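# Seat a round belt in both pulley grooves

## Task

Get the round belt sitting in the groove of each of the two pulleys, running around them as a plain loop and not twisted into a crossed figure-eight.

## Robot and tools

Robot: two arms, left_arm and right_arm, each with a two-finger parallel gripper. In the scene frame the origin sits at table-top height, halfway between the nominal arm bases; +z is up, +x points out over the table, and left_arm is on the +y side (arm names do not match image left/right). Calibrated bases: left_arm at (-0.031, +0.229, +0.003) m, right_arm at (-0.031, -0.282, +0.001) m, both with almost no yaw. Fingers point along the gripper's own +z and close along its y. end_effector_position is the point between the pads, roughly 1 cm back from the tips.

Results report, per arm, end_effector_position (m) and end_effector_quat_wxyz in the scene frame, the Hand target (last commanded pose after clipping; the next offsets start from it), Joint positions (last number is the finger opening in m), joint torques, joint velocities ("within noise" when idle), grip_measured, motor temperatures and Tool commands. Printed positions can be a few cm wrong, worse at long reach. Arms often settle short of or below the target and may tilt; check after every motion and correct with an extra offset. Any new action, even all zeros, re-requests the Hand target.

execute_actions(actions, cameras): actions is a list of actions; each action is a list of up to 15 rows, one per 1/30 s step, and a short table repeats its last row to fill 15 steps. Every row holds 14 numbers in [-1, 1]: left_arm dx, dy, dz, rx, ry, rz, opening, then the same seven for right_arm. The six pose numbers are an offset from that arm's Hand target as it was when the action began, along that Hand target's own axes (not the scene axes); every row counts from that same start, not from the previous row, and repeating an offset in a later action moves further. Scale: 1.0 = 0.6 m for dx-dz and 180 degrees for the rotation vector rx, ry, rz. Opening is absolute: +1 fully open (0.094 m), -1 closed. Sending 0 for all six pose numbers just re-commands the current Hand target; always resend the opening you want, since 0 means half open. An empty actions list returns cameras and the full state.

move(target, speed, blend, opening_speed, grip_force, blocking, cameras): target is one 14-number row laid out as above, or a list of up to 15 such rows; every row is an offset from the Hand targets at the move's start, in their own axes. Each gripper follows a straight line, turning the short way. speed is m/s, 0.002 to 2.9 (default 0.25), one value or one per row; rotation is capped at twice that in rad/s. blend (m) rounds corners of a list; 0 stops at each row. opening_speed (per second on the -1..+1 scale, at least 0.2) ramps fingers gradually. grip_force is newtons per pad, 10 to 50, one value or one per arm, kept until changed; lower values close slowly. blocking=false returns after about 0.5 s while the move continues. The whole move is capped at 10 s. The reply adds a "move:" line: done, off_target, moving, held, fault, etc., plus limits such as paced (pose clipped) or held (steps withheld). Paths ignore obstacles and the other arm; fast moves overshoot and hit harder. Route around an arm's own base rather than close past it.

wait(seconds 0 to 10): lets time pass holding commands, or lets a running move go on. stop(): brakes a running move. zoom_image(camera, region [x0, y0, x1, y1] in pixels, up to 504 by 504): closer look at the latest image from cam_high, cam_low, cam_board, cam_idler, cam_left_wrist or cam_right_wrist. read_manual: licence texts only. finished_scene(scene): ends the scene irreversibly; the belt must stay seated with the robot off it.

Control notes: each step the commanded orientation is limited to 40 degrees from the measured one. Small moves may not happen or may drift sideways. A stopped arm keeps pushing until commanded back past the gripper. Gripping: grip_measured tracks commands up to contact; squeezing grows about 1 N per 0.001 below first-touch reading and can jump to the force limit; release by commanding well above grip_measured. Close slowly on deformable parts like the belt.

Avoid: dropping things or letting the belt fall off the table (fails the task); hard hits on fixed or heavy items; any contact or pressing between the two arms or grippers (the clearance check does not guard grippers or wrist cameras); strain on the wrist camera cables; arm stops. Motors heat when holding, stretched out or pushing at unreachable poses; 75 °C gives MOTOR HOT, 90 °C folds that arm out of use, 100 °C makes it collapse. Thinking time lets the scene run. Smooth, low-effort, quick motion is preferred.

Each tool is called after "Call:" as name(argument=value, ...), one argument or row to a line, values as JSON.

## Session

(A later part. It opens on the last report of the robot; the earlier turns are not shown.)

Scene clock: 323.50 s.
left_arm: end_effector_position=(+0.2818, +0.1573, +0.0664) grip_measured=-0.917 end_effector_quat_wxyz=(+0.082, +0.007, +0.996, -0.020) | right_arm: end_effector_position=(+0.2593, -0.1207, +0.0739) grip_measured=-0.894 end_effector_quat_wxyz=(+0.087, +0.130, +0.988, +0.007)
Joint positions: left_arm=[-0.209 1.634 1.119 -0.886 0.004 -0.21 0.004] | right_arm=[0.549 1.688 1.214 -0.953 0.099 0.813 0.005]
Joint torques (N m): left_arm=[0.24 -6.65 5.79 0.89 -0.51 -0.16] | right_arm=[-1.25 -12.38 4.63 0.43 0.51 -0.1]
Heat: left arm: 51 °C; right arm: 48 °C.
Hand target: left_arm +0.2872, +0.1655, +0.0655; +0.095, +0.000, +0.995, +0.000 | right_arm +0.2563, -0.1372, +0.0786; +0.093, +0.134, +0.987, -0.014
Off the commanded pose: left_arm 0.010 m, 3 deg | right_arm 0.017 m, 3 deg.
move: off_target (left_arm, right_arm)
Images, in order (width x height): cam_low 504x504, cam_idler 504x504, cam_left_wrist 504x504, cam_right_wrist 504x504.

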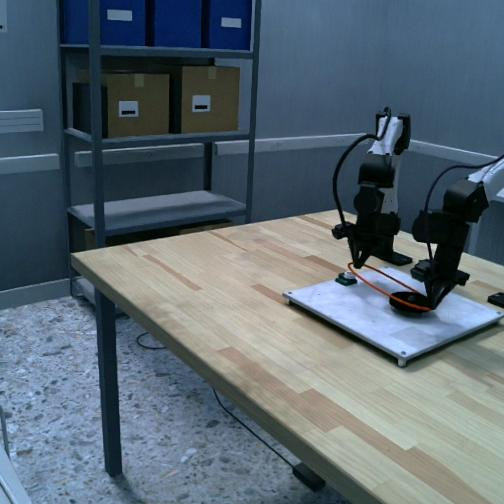

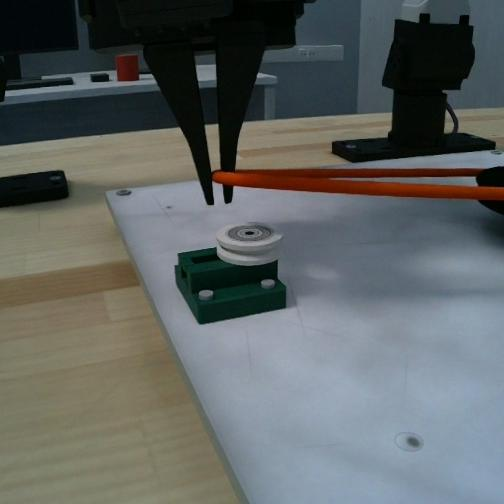

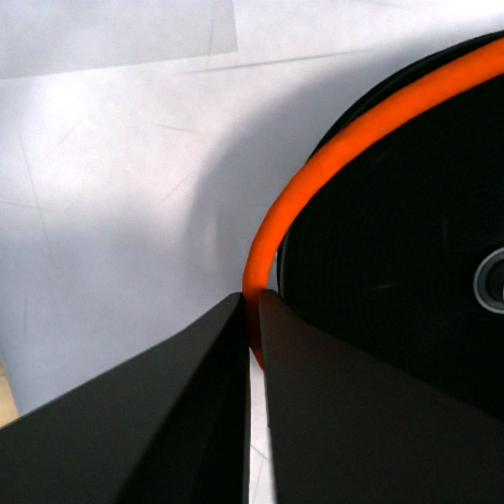

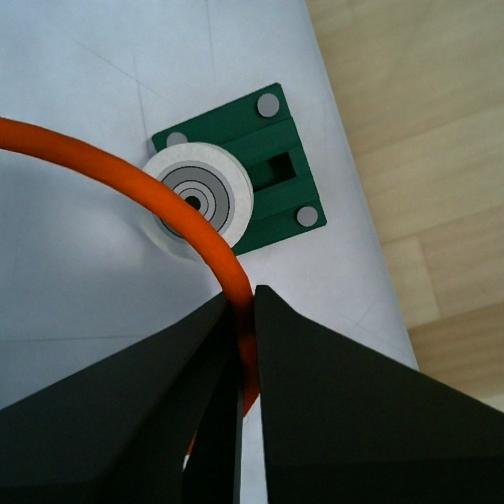

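Call:
move(
  target=[
    [0,0.008,-0.01,0,0,0,-1,0.013,0.045,0,0,0,0,-1],
    [0,0.008,0.0,0,0,0,-1,0.013,0.045,0.026,0,0,0,-1],
  ],
  speed=0.05,
  cameras=["cam_left_wrist","cam_low","cam_idler","cam_right_wrist"],
)

Call:
zoom_image(
  camera="cam_low",
  region=[370, 270, 450, 340],
)

Call:
zoom_image(
  camera="cam_idler",
  region=[404, 150, 504, 270],
)

Scene clock: 340.43 s.
left_arm: end_effector_position=(+0.2826, +0.1608, +0.0654) grip_measured=-0.917 end_effector_quat_wxyz=(+0.083, +0.002, +0.996, -0.018) | right_arm: end_effector_position=(+0.2583, -0.1018, +0.0663) grip_measured=-0.894 end_effector_quat_wxyz=(+0.090, +0.128, +0.988, +0.003)
Joint positions: left_arm=[-0.2 1.634 1.114 -0.88 -0.001 -0.21 0.004] | right_arm=[0.606 1.733 1.234 -0.935 0.117 0.868 0.005]
Joint torques (N m): left_arm=[0.99 -6.93 5.83 0.84 -0.49 0.01] | right_arm=[-0.1 -9.31 4.93 0.67 0.37 -0.02]
Heat: left arm: 48 °C; right arm: 50 °C.
Hand target: left_arm +0.2873, +0.1703, +0.0656; +0.095, +0.000, +0.995, +0.000 | right_arm +0.2589, -0.1100, +0.0618; +0.093, +0.134, +0.987, -0.014
Off the commanded pose: left_arm 0.011 m, 2 deg | right_arm 0.009 m, 2 deg.
move: off_target (left_arm)
Images, in order (width x height): cam_low 504x504, cam_idler 504x504, cam_left_wrist 504x504, cam_right_wrist 504x504.

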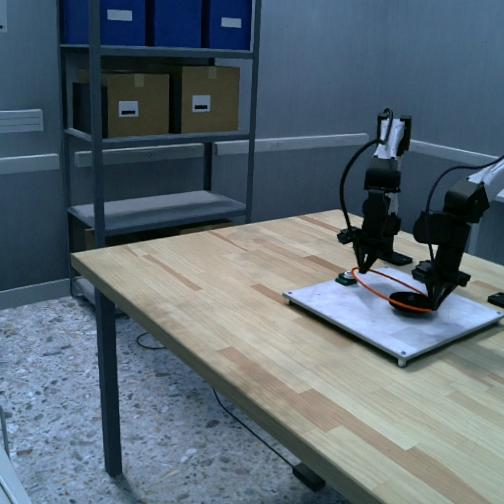

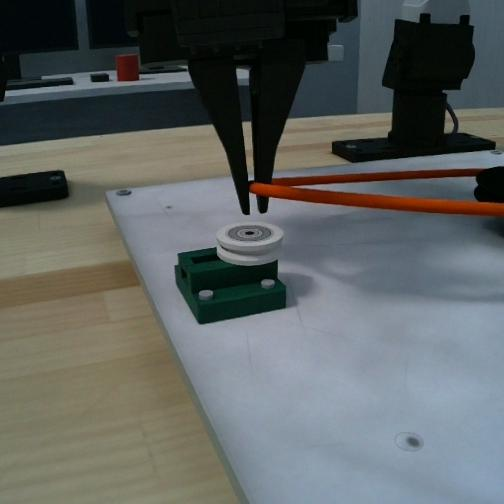

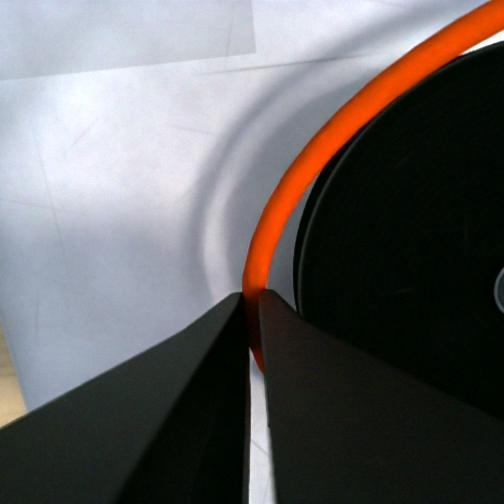

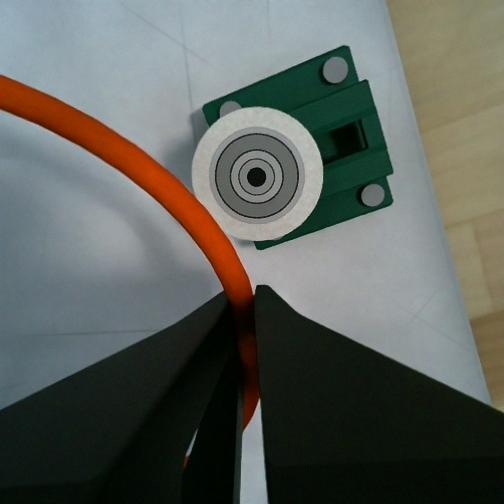

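Scaled by 6.300 from the camera's 504x504 image, which has a finer 720x720 frame.

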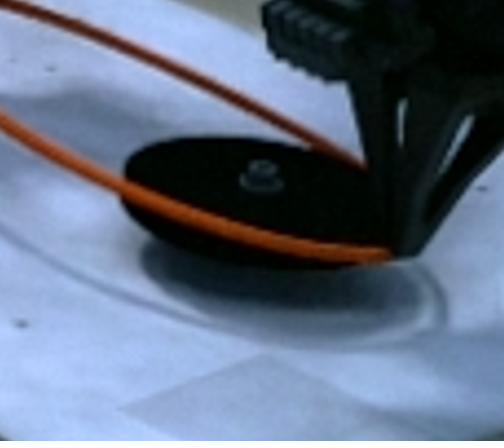

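Scaled by 4.200 from the camera's 504x504 image, which has a finer 720x720 frame.

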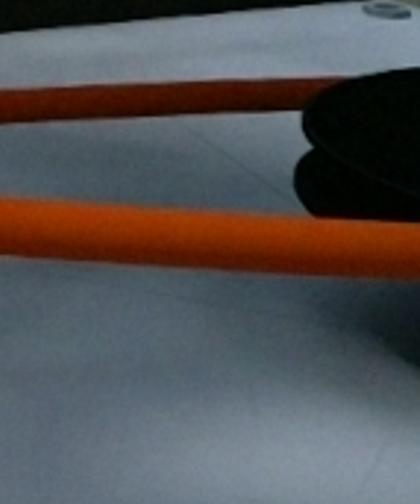

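Call:
move(
  target=[0,0.0,0.014,0,0,0,-1,0.006,0.022,0.022,0,0,0,-1],
  speed=0.05,
  cameras=["cam_left_wrist","cam_low","cam_idler"],
)

Call:
zoom_image(
  camera="cam_low",
  region=[370, 270, 450, 340],
)

Call:
zoom_image(
  camera="cam_idler",
  region=[404, 150, 504, 270],
)

Scene clock: 349.07 s.
left_arm: end_effector_position=(+0.2849, +0.1626, +0.0615) grip_measured=-0.917 end_effector_quat_wxyz=(+0.090, +0.001, +0.996, -0.016) | right_arm: end_effector_position=(+0.2606, -0.0934, +0.0508) grip_measured=-0.894 end_effector_quat_wxyz=(+0.087, +0.130, +0.988, -0.002)
Joint positions: left_arm=[-0.196 1.634 1.096 -0.849 -0.007 -0.209 0.004] | right_arm=[0.626 1.785 1.234 -0.897 0.125 0.89 0.005]
Joint torques (N m): left_arm=[0.69 -5.67 5.9 0.87 -0.4 0.01] | right_arm=[0.13 -9.74 5.48 0.69 0.35 0.07]
Heat: left arm: 48 °C; right arm: 49 °C.
Hand target: left_arm +0.2889, +0.1704, +0.0574; +0.095, -0.001, +0.995, +0.000 | right_arm +0.2614, -0.0970, +0.0480; +0.093, +0.133, +0.987, -0.014
Off the commanded pose: left_arm 0.010 m, 2 deg | right_arm 0.005 m, 2 deg.
move: done
Images, in order (width x height): cam_low 504x504, cam_idler 504x504, cam_left_wrist 504x504.

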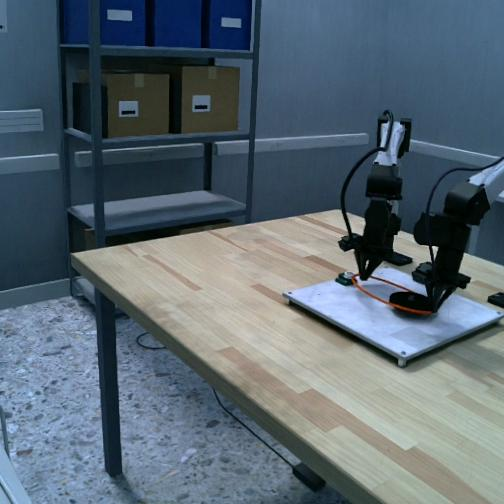

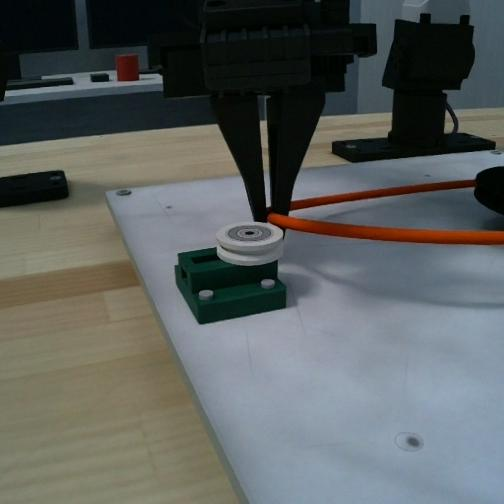

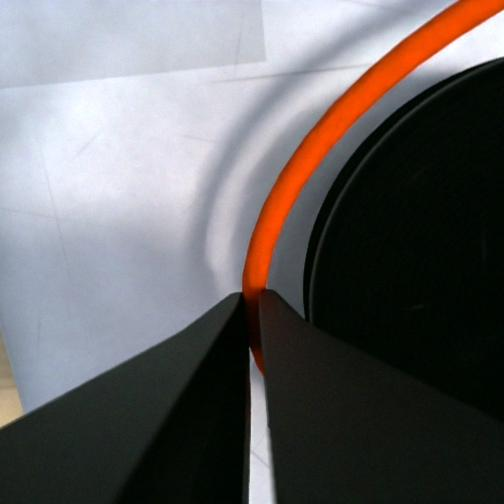

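Scaled by 6.300 from the camera's 504x504 image, which has a finer 720x720 frame.

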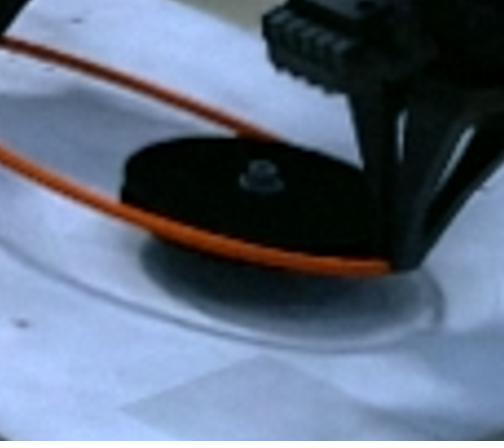

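Scaled by 4.200 from the camera's 504x504 image, which has a finer 720x720 frame.

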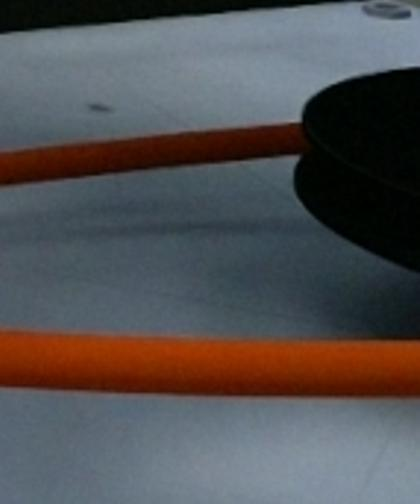

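Call:
move(
  target=[
    [0,0.0,0.005,0,0,0,-1,0,0,0,0,0,0,-1],
    [0,0.012,0.005,0,0,0,-1,-0.006,-0.022,0,0,0,0,-1],
  ],
  speed=0.05,
  cameras=["cam_left_wrist","cam_low","cam_idler"],
)

Call:
zoom_image(
  camera="cam_low",
  region=[370, 270, 450, 340],
)

Call:
zoom_image(
  camera="cam_idler",
  region=[404, 150, 504, 270],
)

Scene clock: 362.67 s.
left_arm: end_effector_position=(+0.2860, +0.1698, +0.0587) grip_measured=-0.917 end_effector_quat_wxyz=(+0.092, +0.001, +0.996, -0.014) | right_arm: end_effector_position=(+0.2611, -0.0995, +0.0441) grip_measured=-0.894 end_effector_quat_wxyz=(+0.086, +0.129, +0.988, -0.004)
Joint positions: left_arm=[-0.174 1.634 1.084 -0.834 -0.007 -0.187 0.004] | right_arm=[0.61 1.785 1.207 -0.871 0.123 0.874 0.005]
Joint torques (N m): left_arm=[0.94 -5.56 5.83 0.88 -0.36 0.03] | right_arm=[-1.17 -12.81 4.56 0.51 0.32 -0.15]
Motor temperatures (°C): left_arm=[25 45 37 26 25 23 29] | right_arm=[24 48 32 26 26 22 27]
Heat: left arm: 45 °C; right arm: 48 °C.
Hand target: left_arm +0.2895, +0.1776, +0.0544; +0.095, -0.001, +0.995, +0.000 | right_arm +0.2612, -0.1107, +0.0487; +0.093, +0.133, +0.987, -0.014
Off the commanded pose: left_arm 0.010 m, 2 deg | right_arm 0.012 m, 1 deg.
move: off_target (right_arm)
Images, in order (width x height): cam_low 504x504, cam_idler 504x504, cam_left_wrist 504x504.

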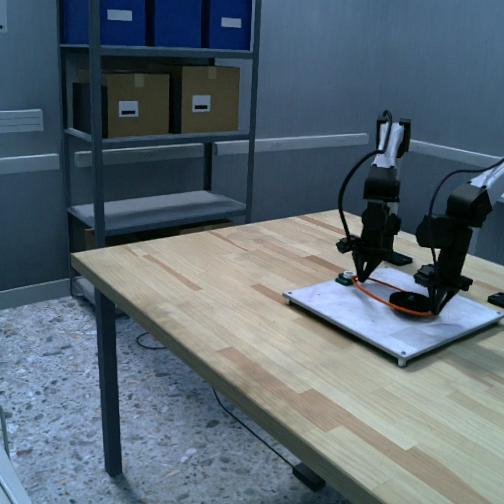

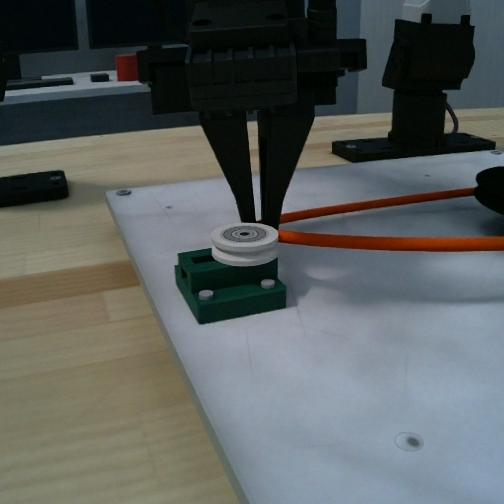

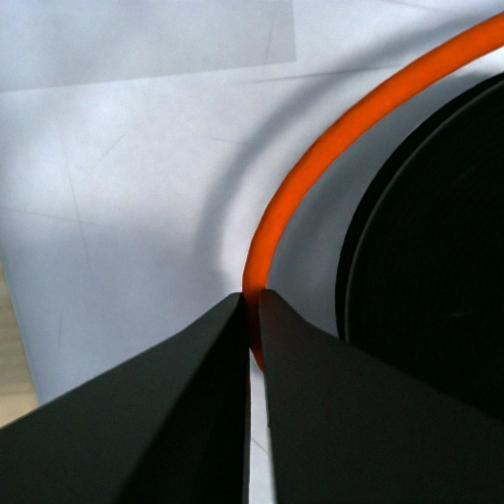

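Scaled by 6.300 from the camera's 504x504 image, which has a finer 720x720 frame.

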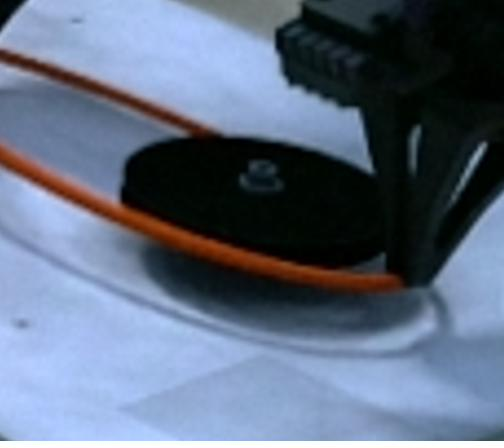

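Scaled by 4.200 from the camera's 504x504 image, which has a finer 720x720 frame.

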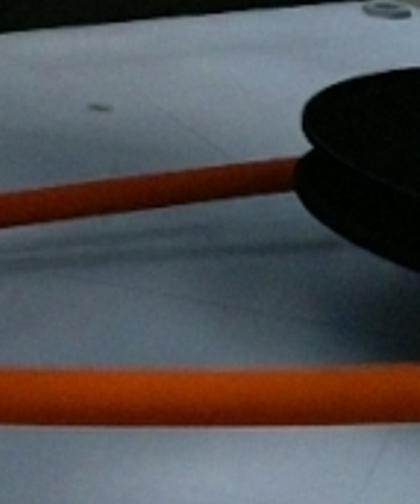

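Call:
move(
  target=[0,0.004,-0.004,0,0,0,-1,0.006,0.022,-0.012,0,0,0,-1],
  speed=0.05,
  cameras=["cam_left_wrist","cam_low","cam_idler"],
)

Call:
zoom_image(
  camera="cam_low",
  region=[370, 270, 450, 340],
)

Call:
zoom_image(
  camera="cam_idler",
  region=[404, 150, 504, 270],
)

Scene clock: 373.80 s.
left_arm: end_effector_position=(+0.2865, +0.1723, +0.0587) grip_measured=-0.917 end_effector_quat_wxyz=(+0.092, +0.001, +0.996, -0.013) | right_arm: end_effector_position=(+0.2575, -0.0934, +0.0472) grip_measured=-0.894 end_effector_quat_wxyz=(+0.085, +0.129, +0.988, -0.003)
Joint positions: left_arm=[-0.166 1.634 1.084 -0.834 -0.007 -0.178 0.004] | right_arm=[0.63 1.785 1.22 -0.888 0.123 0.895 0.005]
Joint torques (N m): left_arm=[0.92 -6.16 6.16 0.8 -0.34 0.01] | right_arm=[0.28 -10.95 8.23 0.36 0.41 0.08]
Heat: left arm: 44 °C; right arm: 49 °C.
Hand target: left_arm +0.2891, +0.1800, +0.0568; +0.095, -0.001, +0.995, +0.000 | right_arm +0.2601, -0.0967, +0.0551; +0.093, +0.134, +0.987, -0.014
Off the commanded pose: left_arm 0.008 m, 2 deg | right_arm 0.009 m, 2 deg.
move: done
Images, in order (width x height): cam_low 504x504, cam_idler 504x504, cam_left_wrist 504x504.

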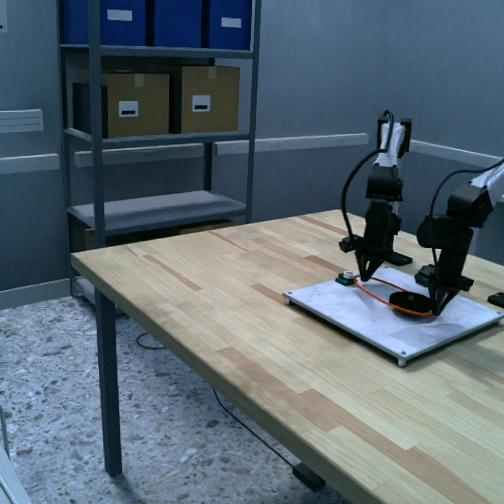

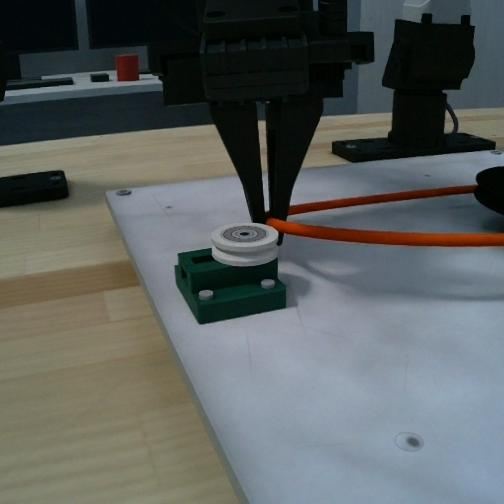

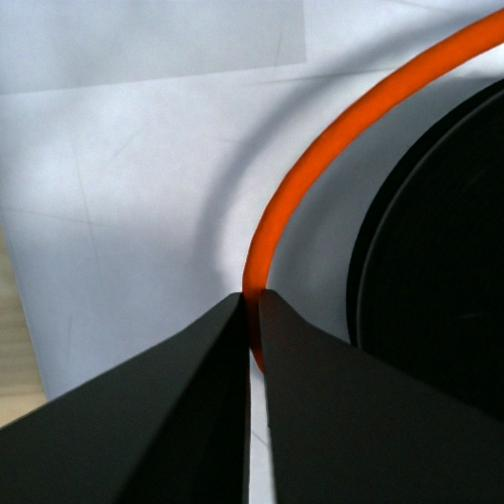

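Scaled by 6.300 from the camera's 504x504 image, which has a finer 720x720 frame.

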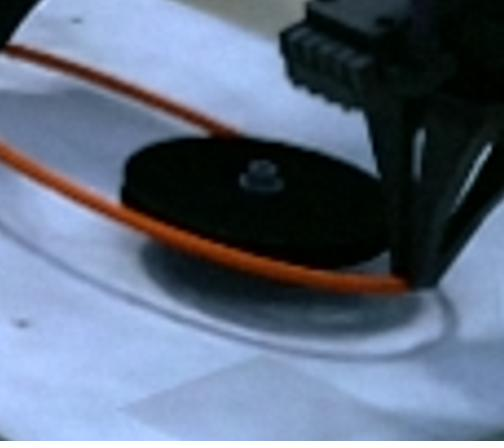

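Scaled by 4.200 from the camera's 504x504 image, which has a finer 720x720 frame.

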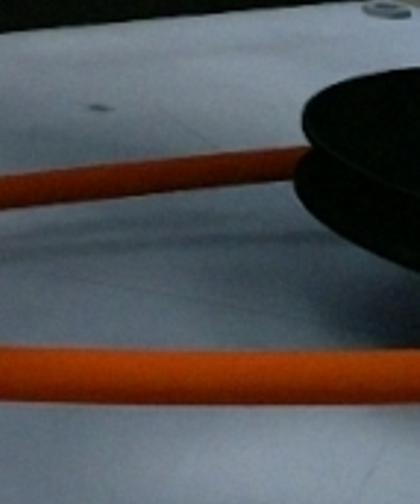

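Call:
move(
  target=[0,0.007,-0.007,0,0,0,-1,0.0,0.0,-0.006,0,0,0,-1],
  speed=0.05,
  cameras=["cam_left_wrist","cam_low","cam_idler"],
)

Call:
zoom_image(
  camera="cam_low",
  region=[370, 270, 450, 340],
)

Call:
zoom_image(
  camera="cam_idler",
  region=[404, 150, 504, 270],
)

Scene clock: 383.33 s.
left_arm: end_effector_position=(+0.2872, +0.1763, +0.0587) grip_measured=-0.917 end_effector_quat_wxyz=(+0.092, +0.001, +0.996, -0.012) | right_arm: end_effector_position=(+0.2580, -0.0930, +0.0493) grip_measured=-0.894 end_effector_quat_wxyz=(+0.085, +0.131, +0.988, -0.003)
Joint positions: left_arm=[-0.153 1.634 1.084 -0.834 -0.006 -0.166 0.004] | right_arm=[0.63 1.785 1.229 -0.897 0.123 0.897 0.005]
Joint torques (N m): left_arm=[1.07 -6.99 6.69 0.66 -0.32 0.02] | right_arm=[0.53 -11.55 8.27 0.28 0.37 -0.05]
Heat: left arm: 44 °C; right arm: 49 °C.
Hand target: left_arm +0.2883, +0.1843, +0.0609; +0.096, -0.001, +0.995, +0.000 | right_arm +0.2595, -0.0965, +0.0587; +0.093, +0.134, +0.987, -0.014
Off the commanded pose: left_arm 0.008 m, 1 deg | right_arm 0.010 m, 2 deg.
move: done
Images, in order (width x height): cam_low 504x504, cam_idler 504x504, cam_left_wrist 504x504.

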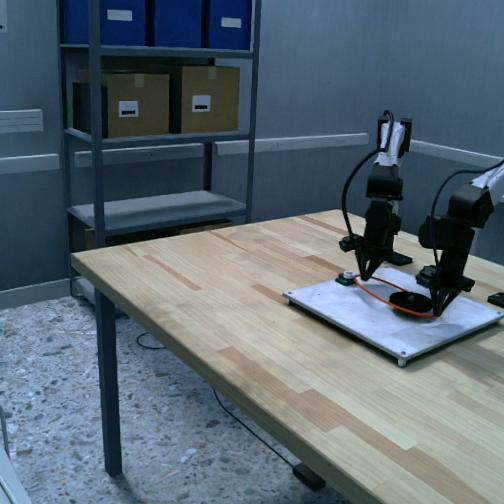

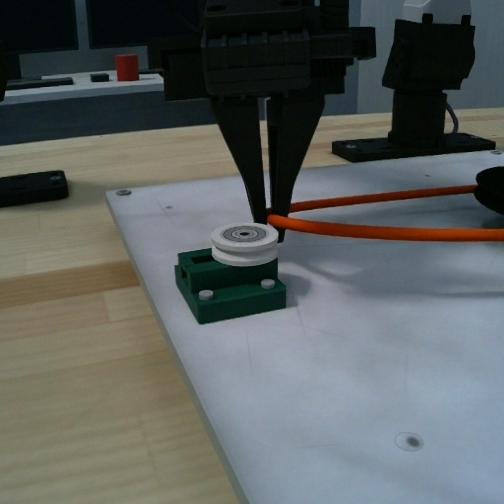

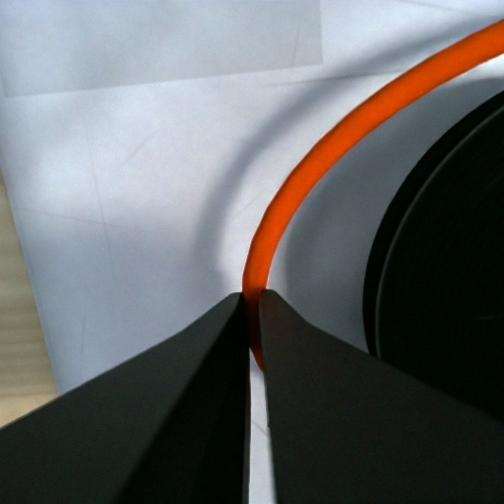

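Scaled by 6.300 from the camera's 504x504 image, which has a finer 720x720 frame.

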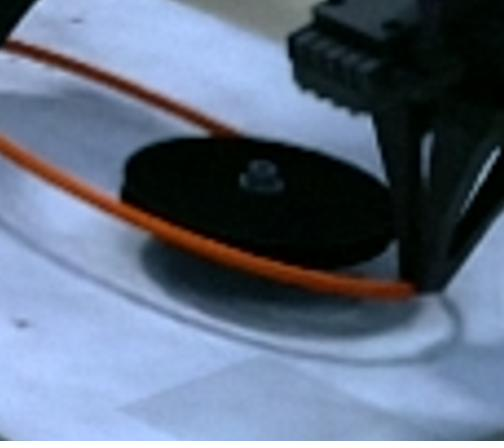

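Scaled by 4.200 from the camera's 504x504 image, which has a finer 720x720 frame.

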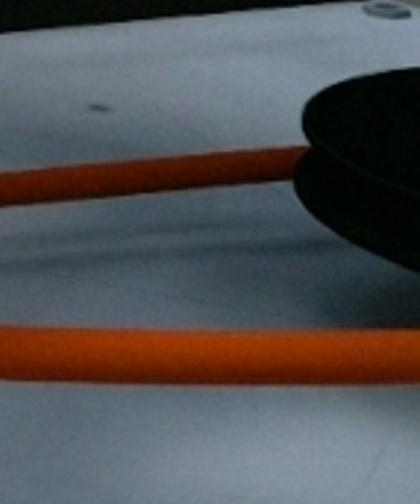

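Call:
move(
  target=[0,0.012,-0.009,0,0,0,-1,0.0,0.0,-0.005,0,0,0,-1],
  speed=0.05,
  cameras=["cam_left_wrist","cam_low","cam_idler","cam_board"],
)

Call:
zoom_image(
  camera="cam_low",
  region=[370, 270, 450, 340],
)

Call:
zoom_image(
  camera="cam_idler",
  region=[404, 150, 504, 270],
)

Scene clock: 391.03 s.
left_arm: end_effector_position=(+0.2847, +0.1820, +0.0581) grip_measured=-0.917 end_effector_quat_wxyz=(+0.085, +0.002, +0.996, -0.015) | right_arm: end_effector_position=(+0.2583, -0.0911, +0.0513) grip_measured=-0.894 end_effector_quat_wxyz=(+0.085, +0.130, +0.988, -0.002)
Joint positions: left_arm=[-0.131 1.634 1.084 -0.848 0.005 -0.143 0.004] | right_arm=[0.634 1.785 1.237 -0.903 0.123 0.899 0.005]
Joint torques (N m): left_arm=[1.16 -8.09 7.35 0.57 -0.38 0.03] | right_arm=[0.06 -12.1 8.13 0.27 0.36 0.01]
Heat: left arm: 44 °C; right arm: 49 °C.
Hand target: left_arm +0.2872, +0.1914, +0.0662; +0.095, +0.000, +0.995, +0.000 | right_arm +0.2590, -0.0963, +0.0617; +0.093, +0.134, +0.987, -0.014
Off the commanded pose: left_arm 0.013 m, 2 deg | right_arm 0.012 m, 2 deg.
move: off_target (left_arm, right_arm)
Images, in order (width x height): cam_low 504x504, cam_board 504x504, cam_idler 504x504, cam_left_wrist 504x504.

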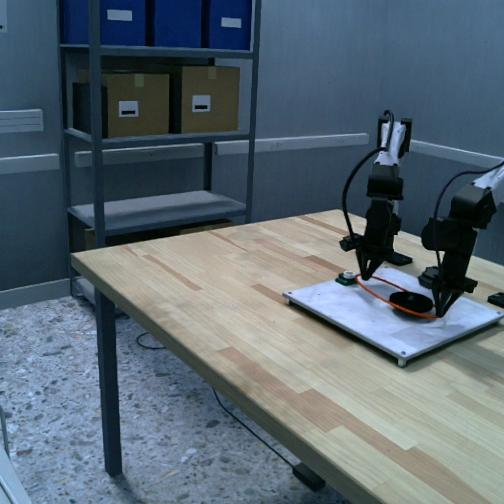

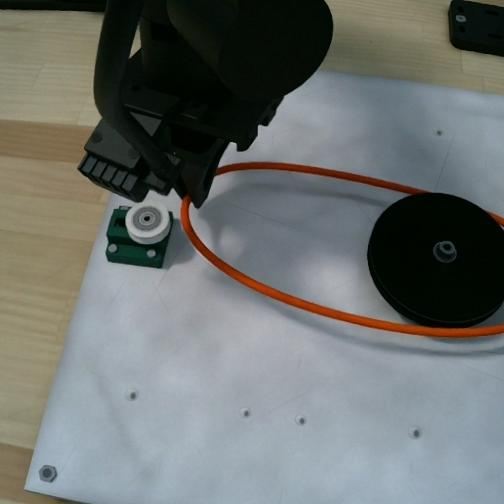

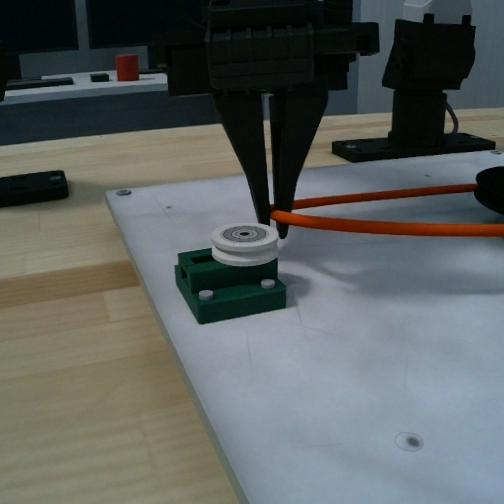

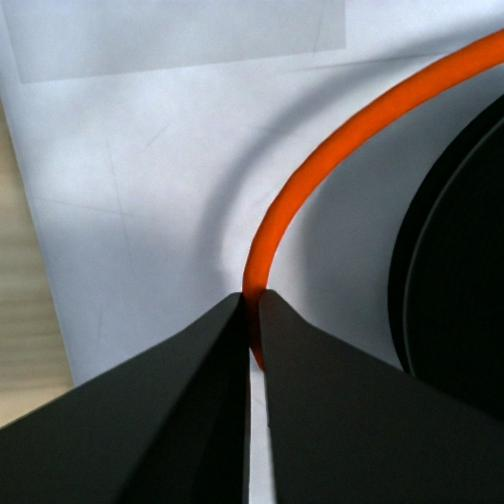

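Scaled by 6.300 from the camera's 504x504 image, which has a finer 720x720 frame.

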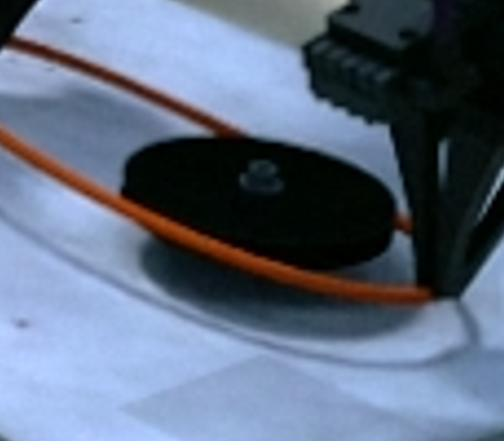

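Scaled by 4.200 from the camera's 504x504 image, which has a finer 720x720 frame.

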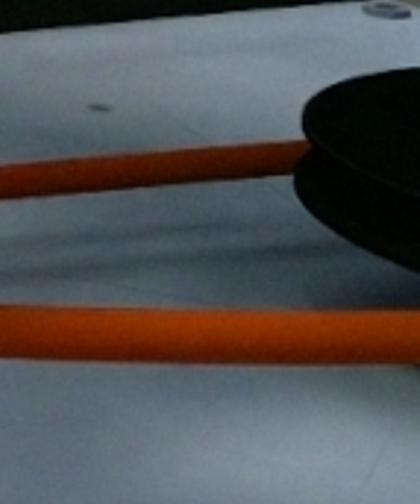

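Call:
move(
  target=[0,0.016,-0.004,0,0,0,-1,0.0,0.0,0,0,0,0,-1],
  speed=0.05,
  cameras=["cam_left_wrist","cam_low","cam_idler","cam_board"],
)

Call:
zoom_image(
  camera="cam_low",
  region=[370, 270, 450, 340],
)

Call:
zoom_image(
  camera="cam_idler",
  region=[404, 150, 504, 270],
)

Call:
zoom_image(
  camera="cam_board",
  region=[344, 160, 504, 360],
)

Scene clock: 405.93 s.
left_arm: end_effector_position=(+0.2833, +0.1882, +0.0577) grip_measured=-0.917 end_effector_quat_wxyz=(+0.079, +0.003, +0.997, -0.021) | right_arm: end_effector_position=(+0.2578, -0.0905, +0.0513) grip_measured=-0.894 end_effector_quat_wxyz=(+0.085, +0.129, +0.988, -0.002)
Joint positions: left_arm=[-0.101 1.634 1.084 -0.857 0.024 -0.112 0.004] | right_arm=[0.636 1.785 1.237 -0.903 0.123 0.9 0.005]
Joint torques (N m): left_arm=[1.48 -8.75 7.34 0.55 -0.51 0.05] | right_arm=[0.01 -12.08 8.1 0.26 0.38 -0.01]
Heat: left arm: 46 °C; right arm: 50 °C.
Hand target: left_arm +0.2868, +0.2010, +0.0686; +0.095, +0.000, +0.995, +0.000 | right_arm +0.2590, -0.0963, +0.0617; +0.093, +0.134, +0.987, -0.014
Off the commanded pose: left_arm 0.017 m, 3 deg | right_arm 0.012 m, 2 deg.
move: off_target (left_arm, right_arm)
Images, in order (width x height): cam_low 504x504, cam_board 504x504, cam_idler 504x504, cam_left_wrist 504x504.

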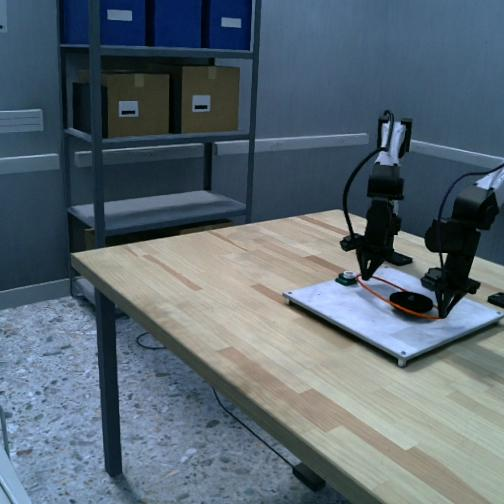

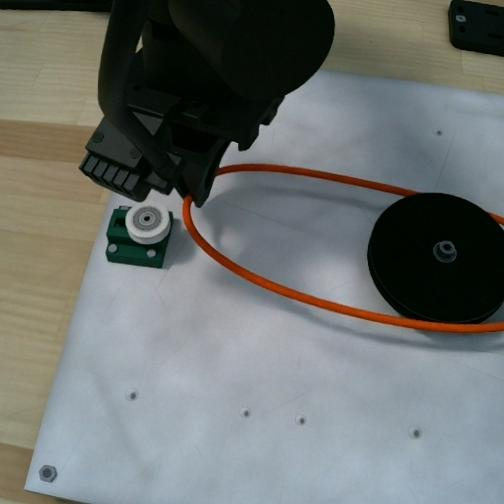

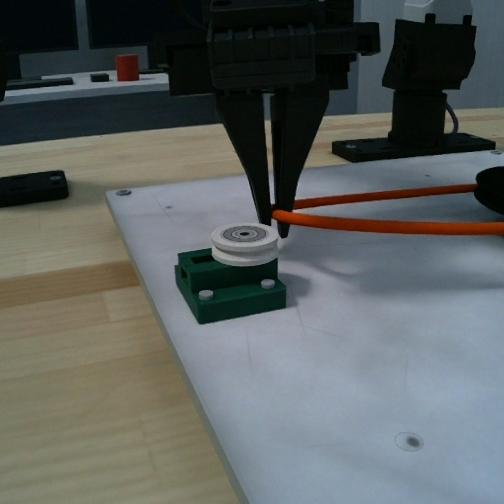

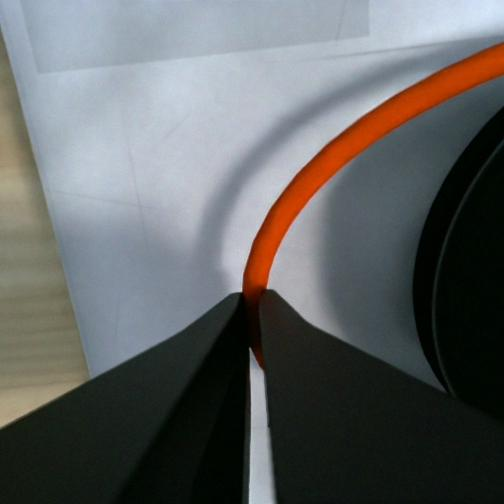

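Scaled by 6.300 from the camera's 504x504 image, which has a finer 720x720 frame.

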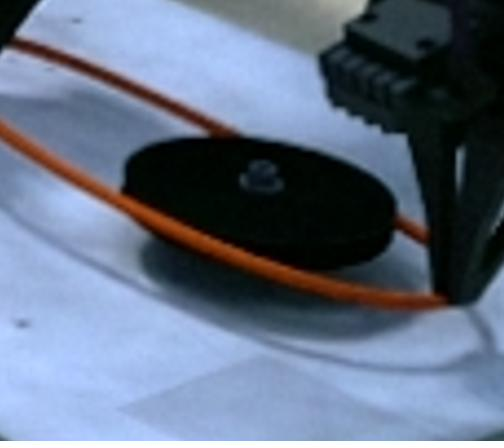

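Scaled by 4.200 from the camera's 504x504 image, which has a finer 720x720 frame.

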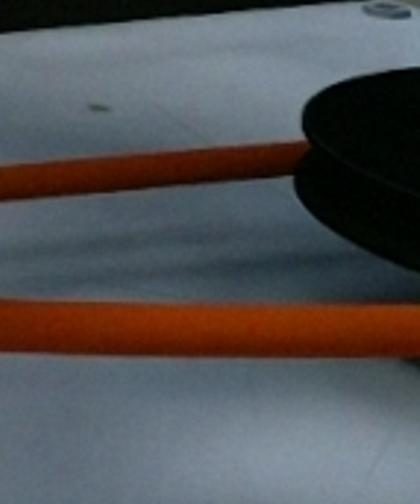

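Scaled by 2.520 from the camera's 504x504 image, which has a finer 720x720 frame.

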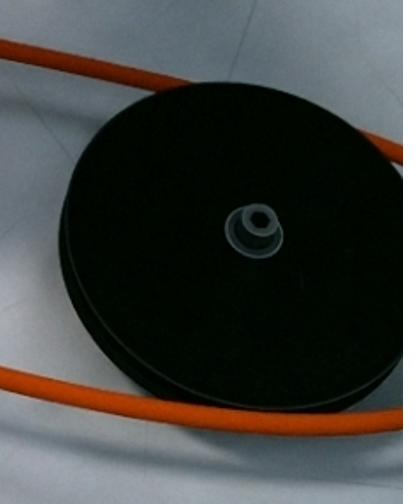

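Call:
move(
  target=[0.012,0.014,-0.002,0,0,0,-1,0.0,0.0,0,0,0,0,-1],
  speed=0.05,
  cameras=["cam_left_wrist","cam_low","cam_idler","cam_board"],
)

Call:
zoom_image(
  camera="cam_low",
  region=[370, 270, 450, 340],
)

Call:
zoom_image(
  camera="cam_idler",
  region=[404, 150, 504, 270],
)

Call:
zoom_image(
  camera="cam_board",
  region=[344, 160, 504, 360],
)

Scene clock: 417.13 s.
left_arm: end_effector_position=(+0.2807, +0.1930, +0.0621) grip_measured=-0.917 end_effector_quat_wxyz=(+0.086, +0.004, +0.996, -0.029) | right_arm: end_effector_position=(+0.2572, -0.0895, +0.0512) grip_measured=-0.894 end_effector_quat_wxyz=(+0.083, +0.129, +0.988, +0.001)
Joint positions: left_arm=[-0.077 1.606 1.069 -0.858 0.043 -0.087 0.004] | right_arm=[0.636 1.785 1.237 -0.903 0.116 0.9 0.005]
Joint torques (N m): left_arm=[1.76 -8.57 5.85 0.6 -0.63 0.06] | right_arm=[0.14 -12.05 7.95 0.28 0.47 -0.02]
Heat: left arm: 48 °C; right arm: 50 °C.
Hand target: left_arm +0.2793, +0.2094, +0.0683; +0.095, -0.001, +0.995, +0.000 | right_arm +0.2590, -0.0963, +0.0616; +0.093, +0.134, +0.987, -0.014
Off the commanded pose: left_arm 0.018 m, 4 deg | right_arm 0.013 m, 2 deg.
move: off_target (left_arm, right_arm)
Images, in order (width x height): cam_low 504x504, cam_board 504x504, cam_idler 504x504, cam_left_wrist 504x504.

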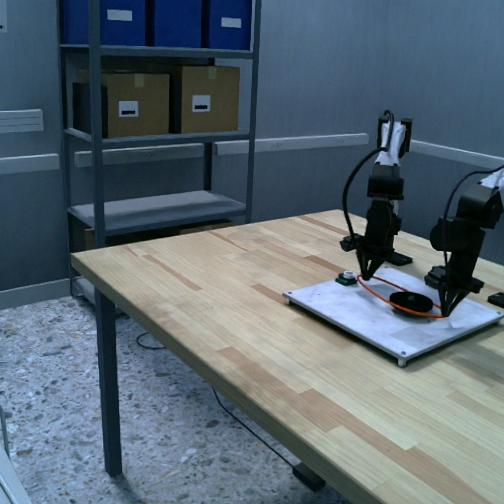

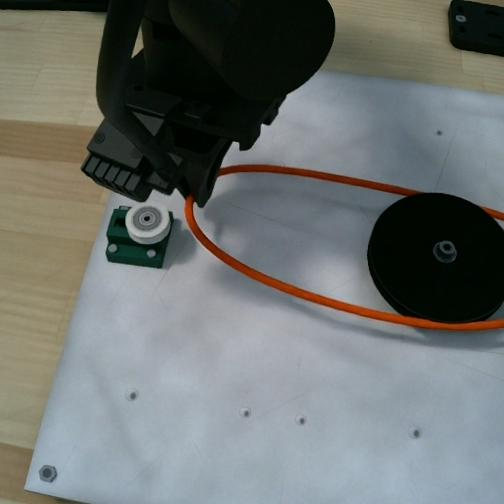

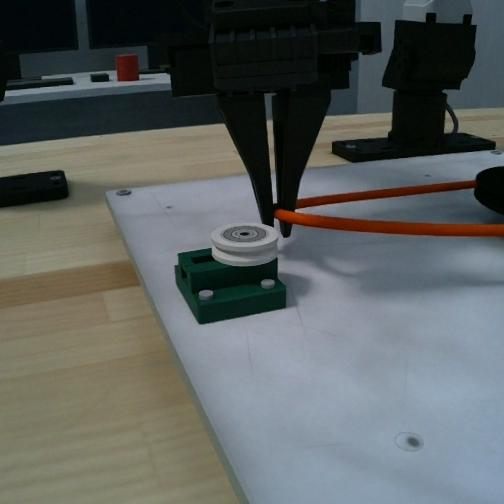

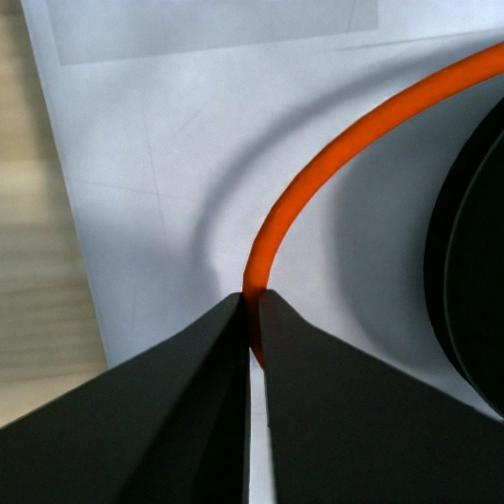

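Scaled by 6.300 from the camera's 504x504 image, which has a finer 720x720 frame.

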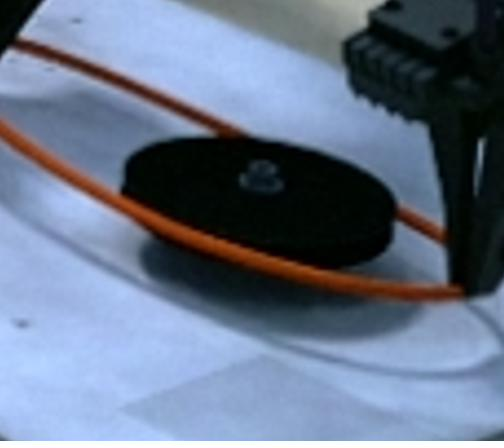

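Scaled by 4.200 from the camera's 504x504 image, which has a finer 720x720 frame.

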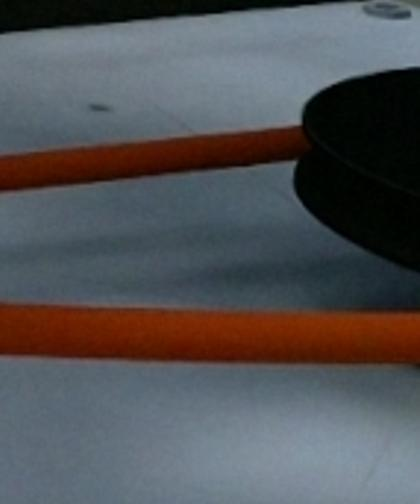

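Scaled by 2.520 from the camera's 504x504 image, which has a finer 720x720 frame.

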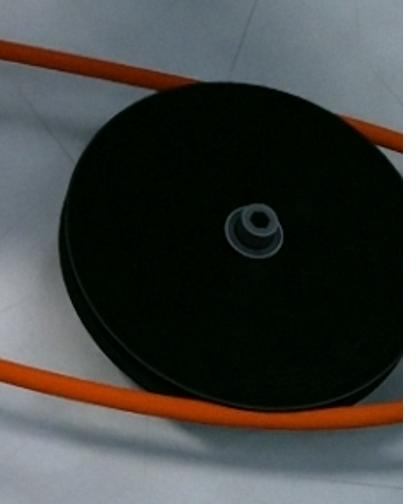

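Call:
move(
  target=[
    [0,0,0.002,0,0,0,-1,0.0,0.0,-0.026,0,0,0,-1],
    [0,-0.03,0.004,0,0,0,-1,-0.008,-0.03,-0.026,0,0,0,-1],
    [0,-0.06,0.008,0,0,0,-1,-0.016,-0.06,-0.026,0,0,0,-1],
  ],
  speed=0.05,
  cameras=["cam_left_wrist","cam_right_wrist","cam_low","cam_idler","cam_board"],
)

Call:
zoom_image(
  camera="cam_low",
  region=[370, 270, 450, 340],
)

Call:
zoom_image(
  camera="cam_idler",
  region=[404, 150, 504, 270],
)

Call:
zoom_image(
  camera="cam_board",
  region=[344, 160, 504, 360],
)

Scene clock: 431.43 s.
left_arm: end_effector_position=(+0.2768, +0.1623, +0.0623) grip_measured=-0.917 end_effector_quat_wxyz=(+0.086, +0.007, +0.996, -0.029) | right_arm: end_effector_position=(+0.2599, -0.1172, +0.0739) grip_measured=-0.894 end_effector_quat_wxyz=(+0.090, +0.130, +0.987, +0.006)
Joint positions: left_arm=[-0.186 1.606 1.069 -0.853 0.024 -0.189 0.004] | right_arm=[0.561 1.695 1.221 -0.952 0.107 0.826 0.005]
Joint torques (N m): left_arm=[0.08 -6.49 6.67 0.72 -0.68 -0.17] | right_arm=[-0.98 -12.6 4.92 0.35 0.37 -0.13]
Heat: left arm: 48 °C; right arm: 51 °C.
Hand target: left_arm +0.2802, +0.1734, +0.0635; +0.095, -0.001, +0.995, +0.000 | right_arm +0.2556, -0.1327, +0.0788; +0.093, +0.134, +0.987, -0.014
Off the commanded pose: left_arm 0.012 m, 4 deg | right_arm 0.017 m, 2 deg.
move: off_target (left_arm, right_arm)
Images, in order (width x height): cam_low 504x504, cam_board 504x504, cam_idler 504x504, cam_left_wrist 504x504, cam_right_wrist 504x504.

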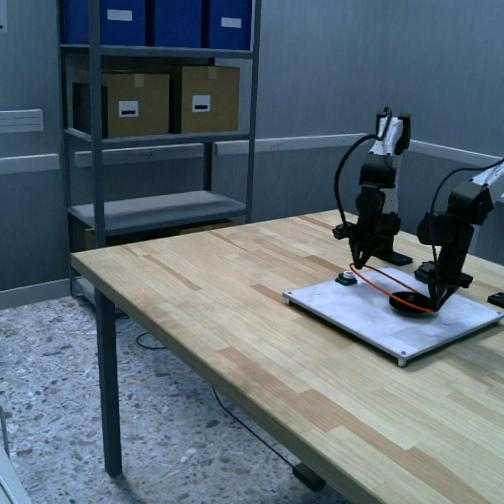

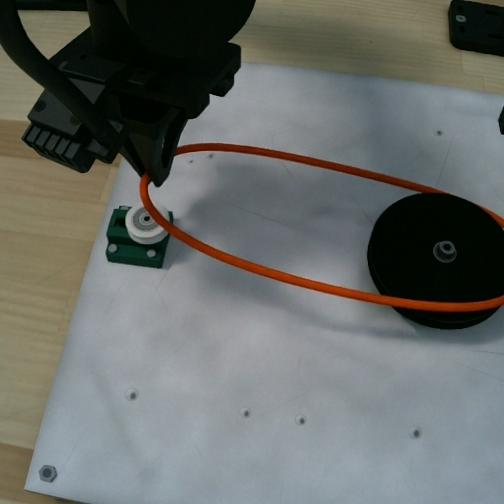

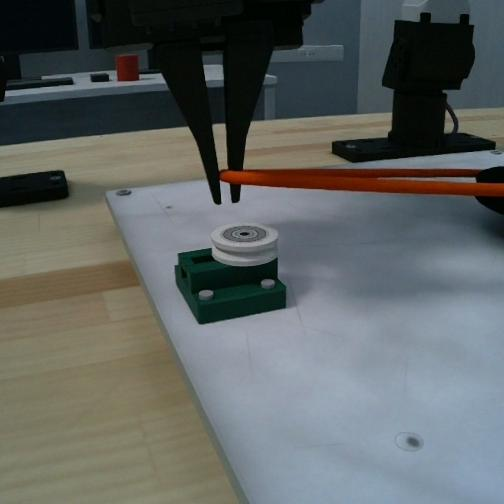

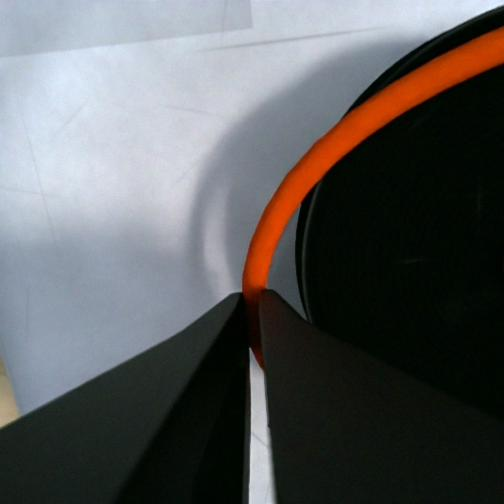

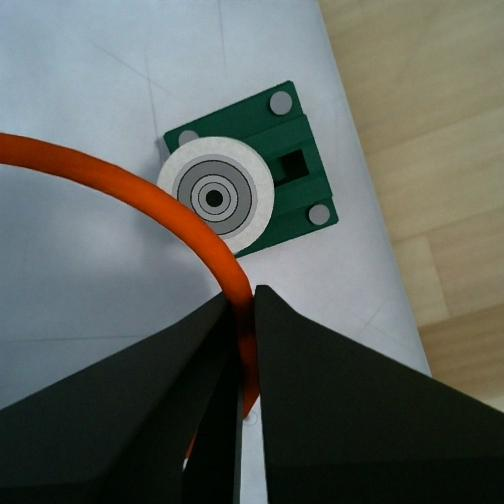

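Scaled by 6.300 from the camera's 504x504 image, which has a finer 720x720 frame.

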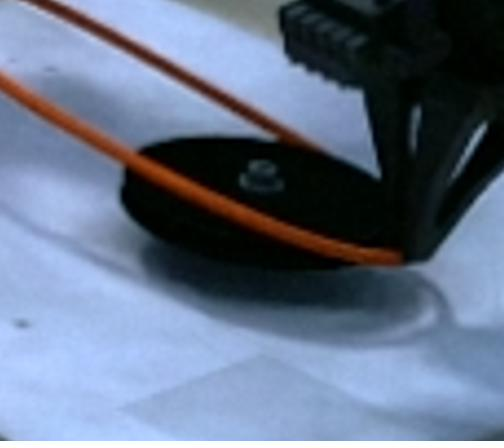

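Scaled by 4.200 from the camera's 504x504 image, which has a finer 720x720 frame.

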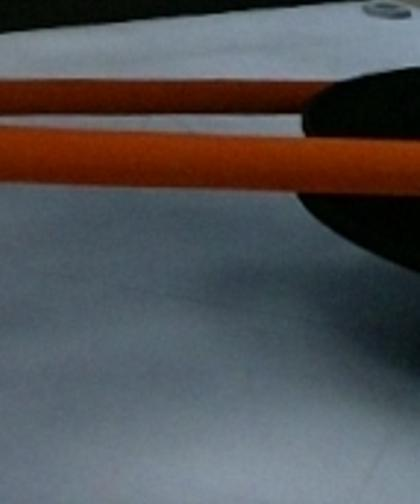

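Scaled by 2.520 from the camera's 504x504 image, which has a finer 720x720 frame.

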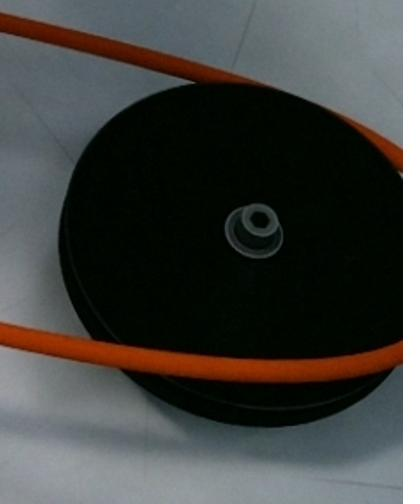

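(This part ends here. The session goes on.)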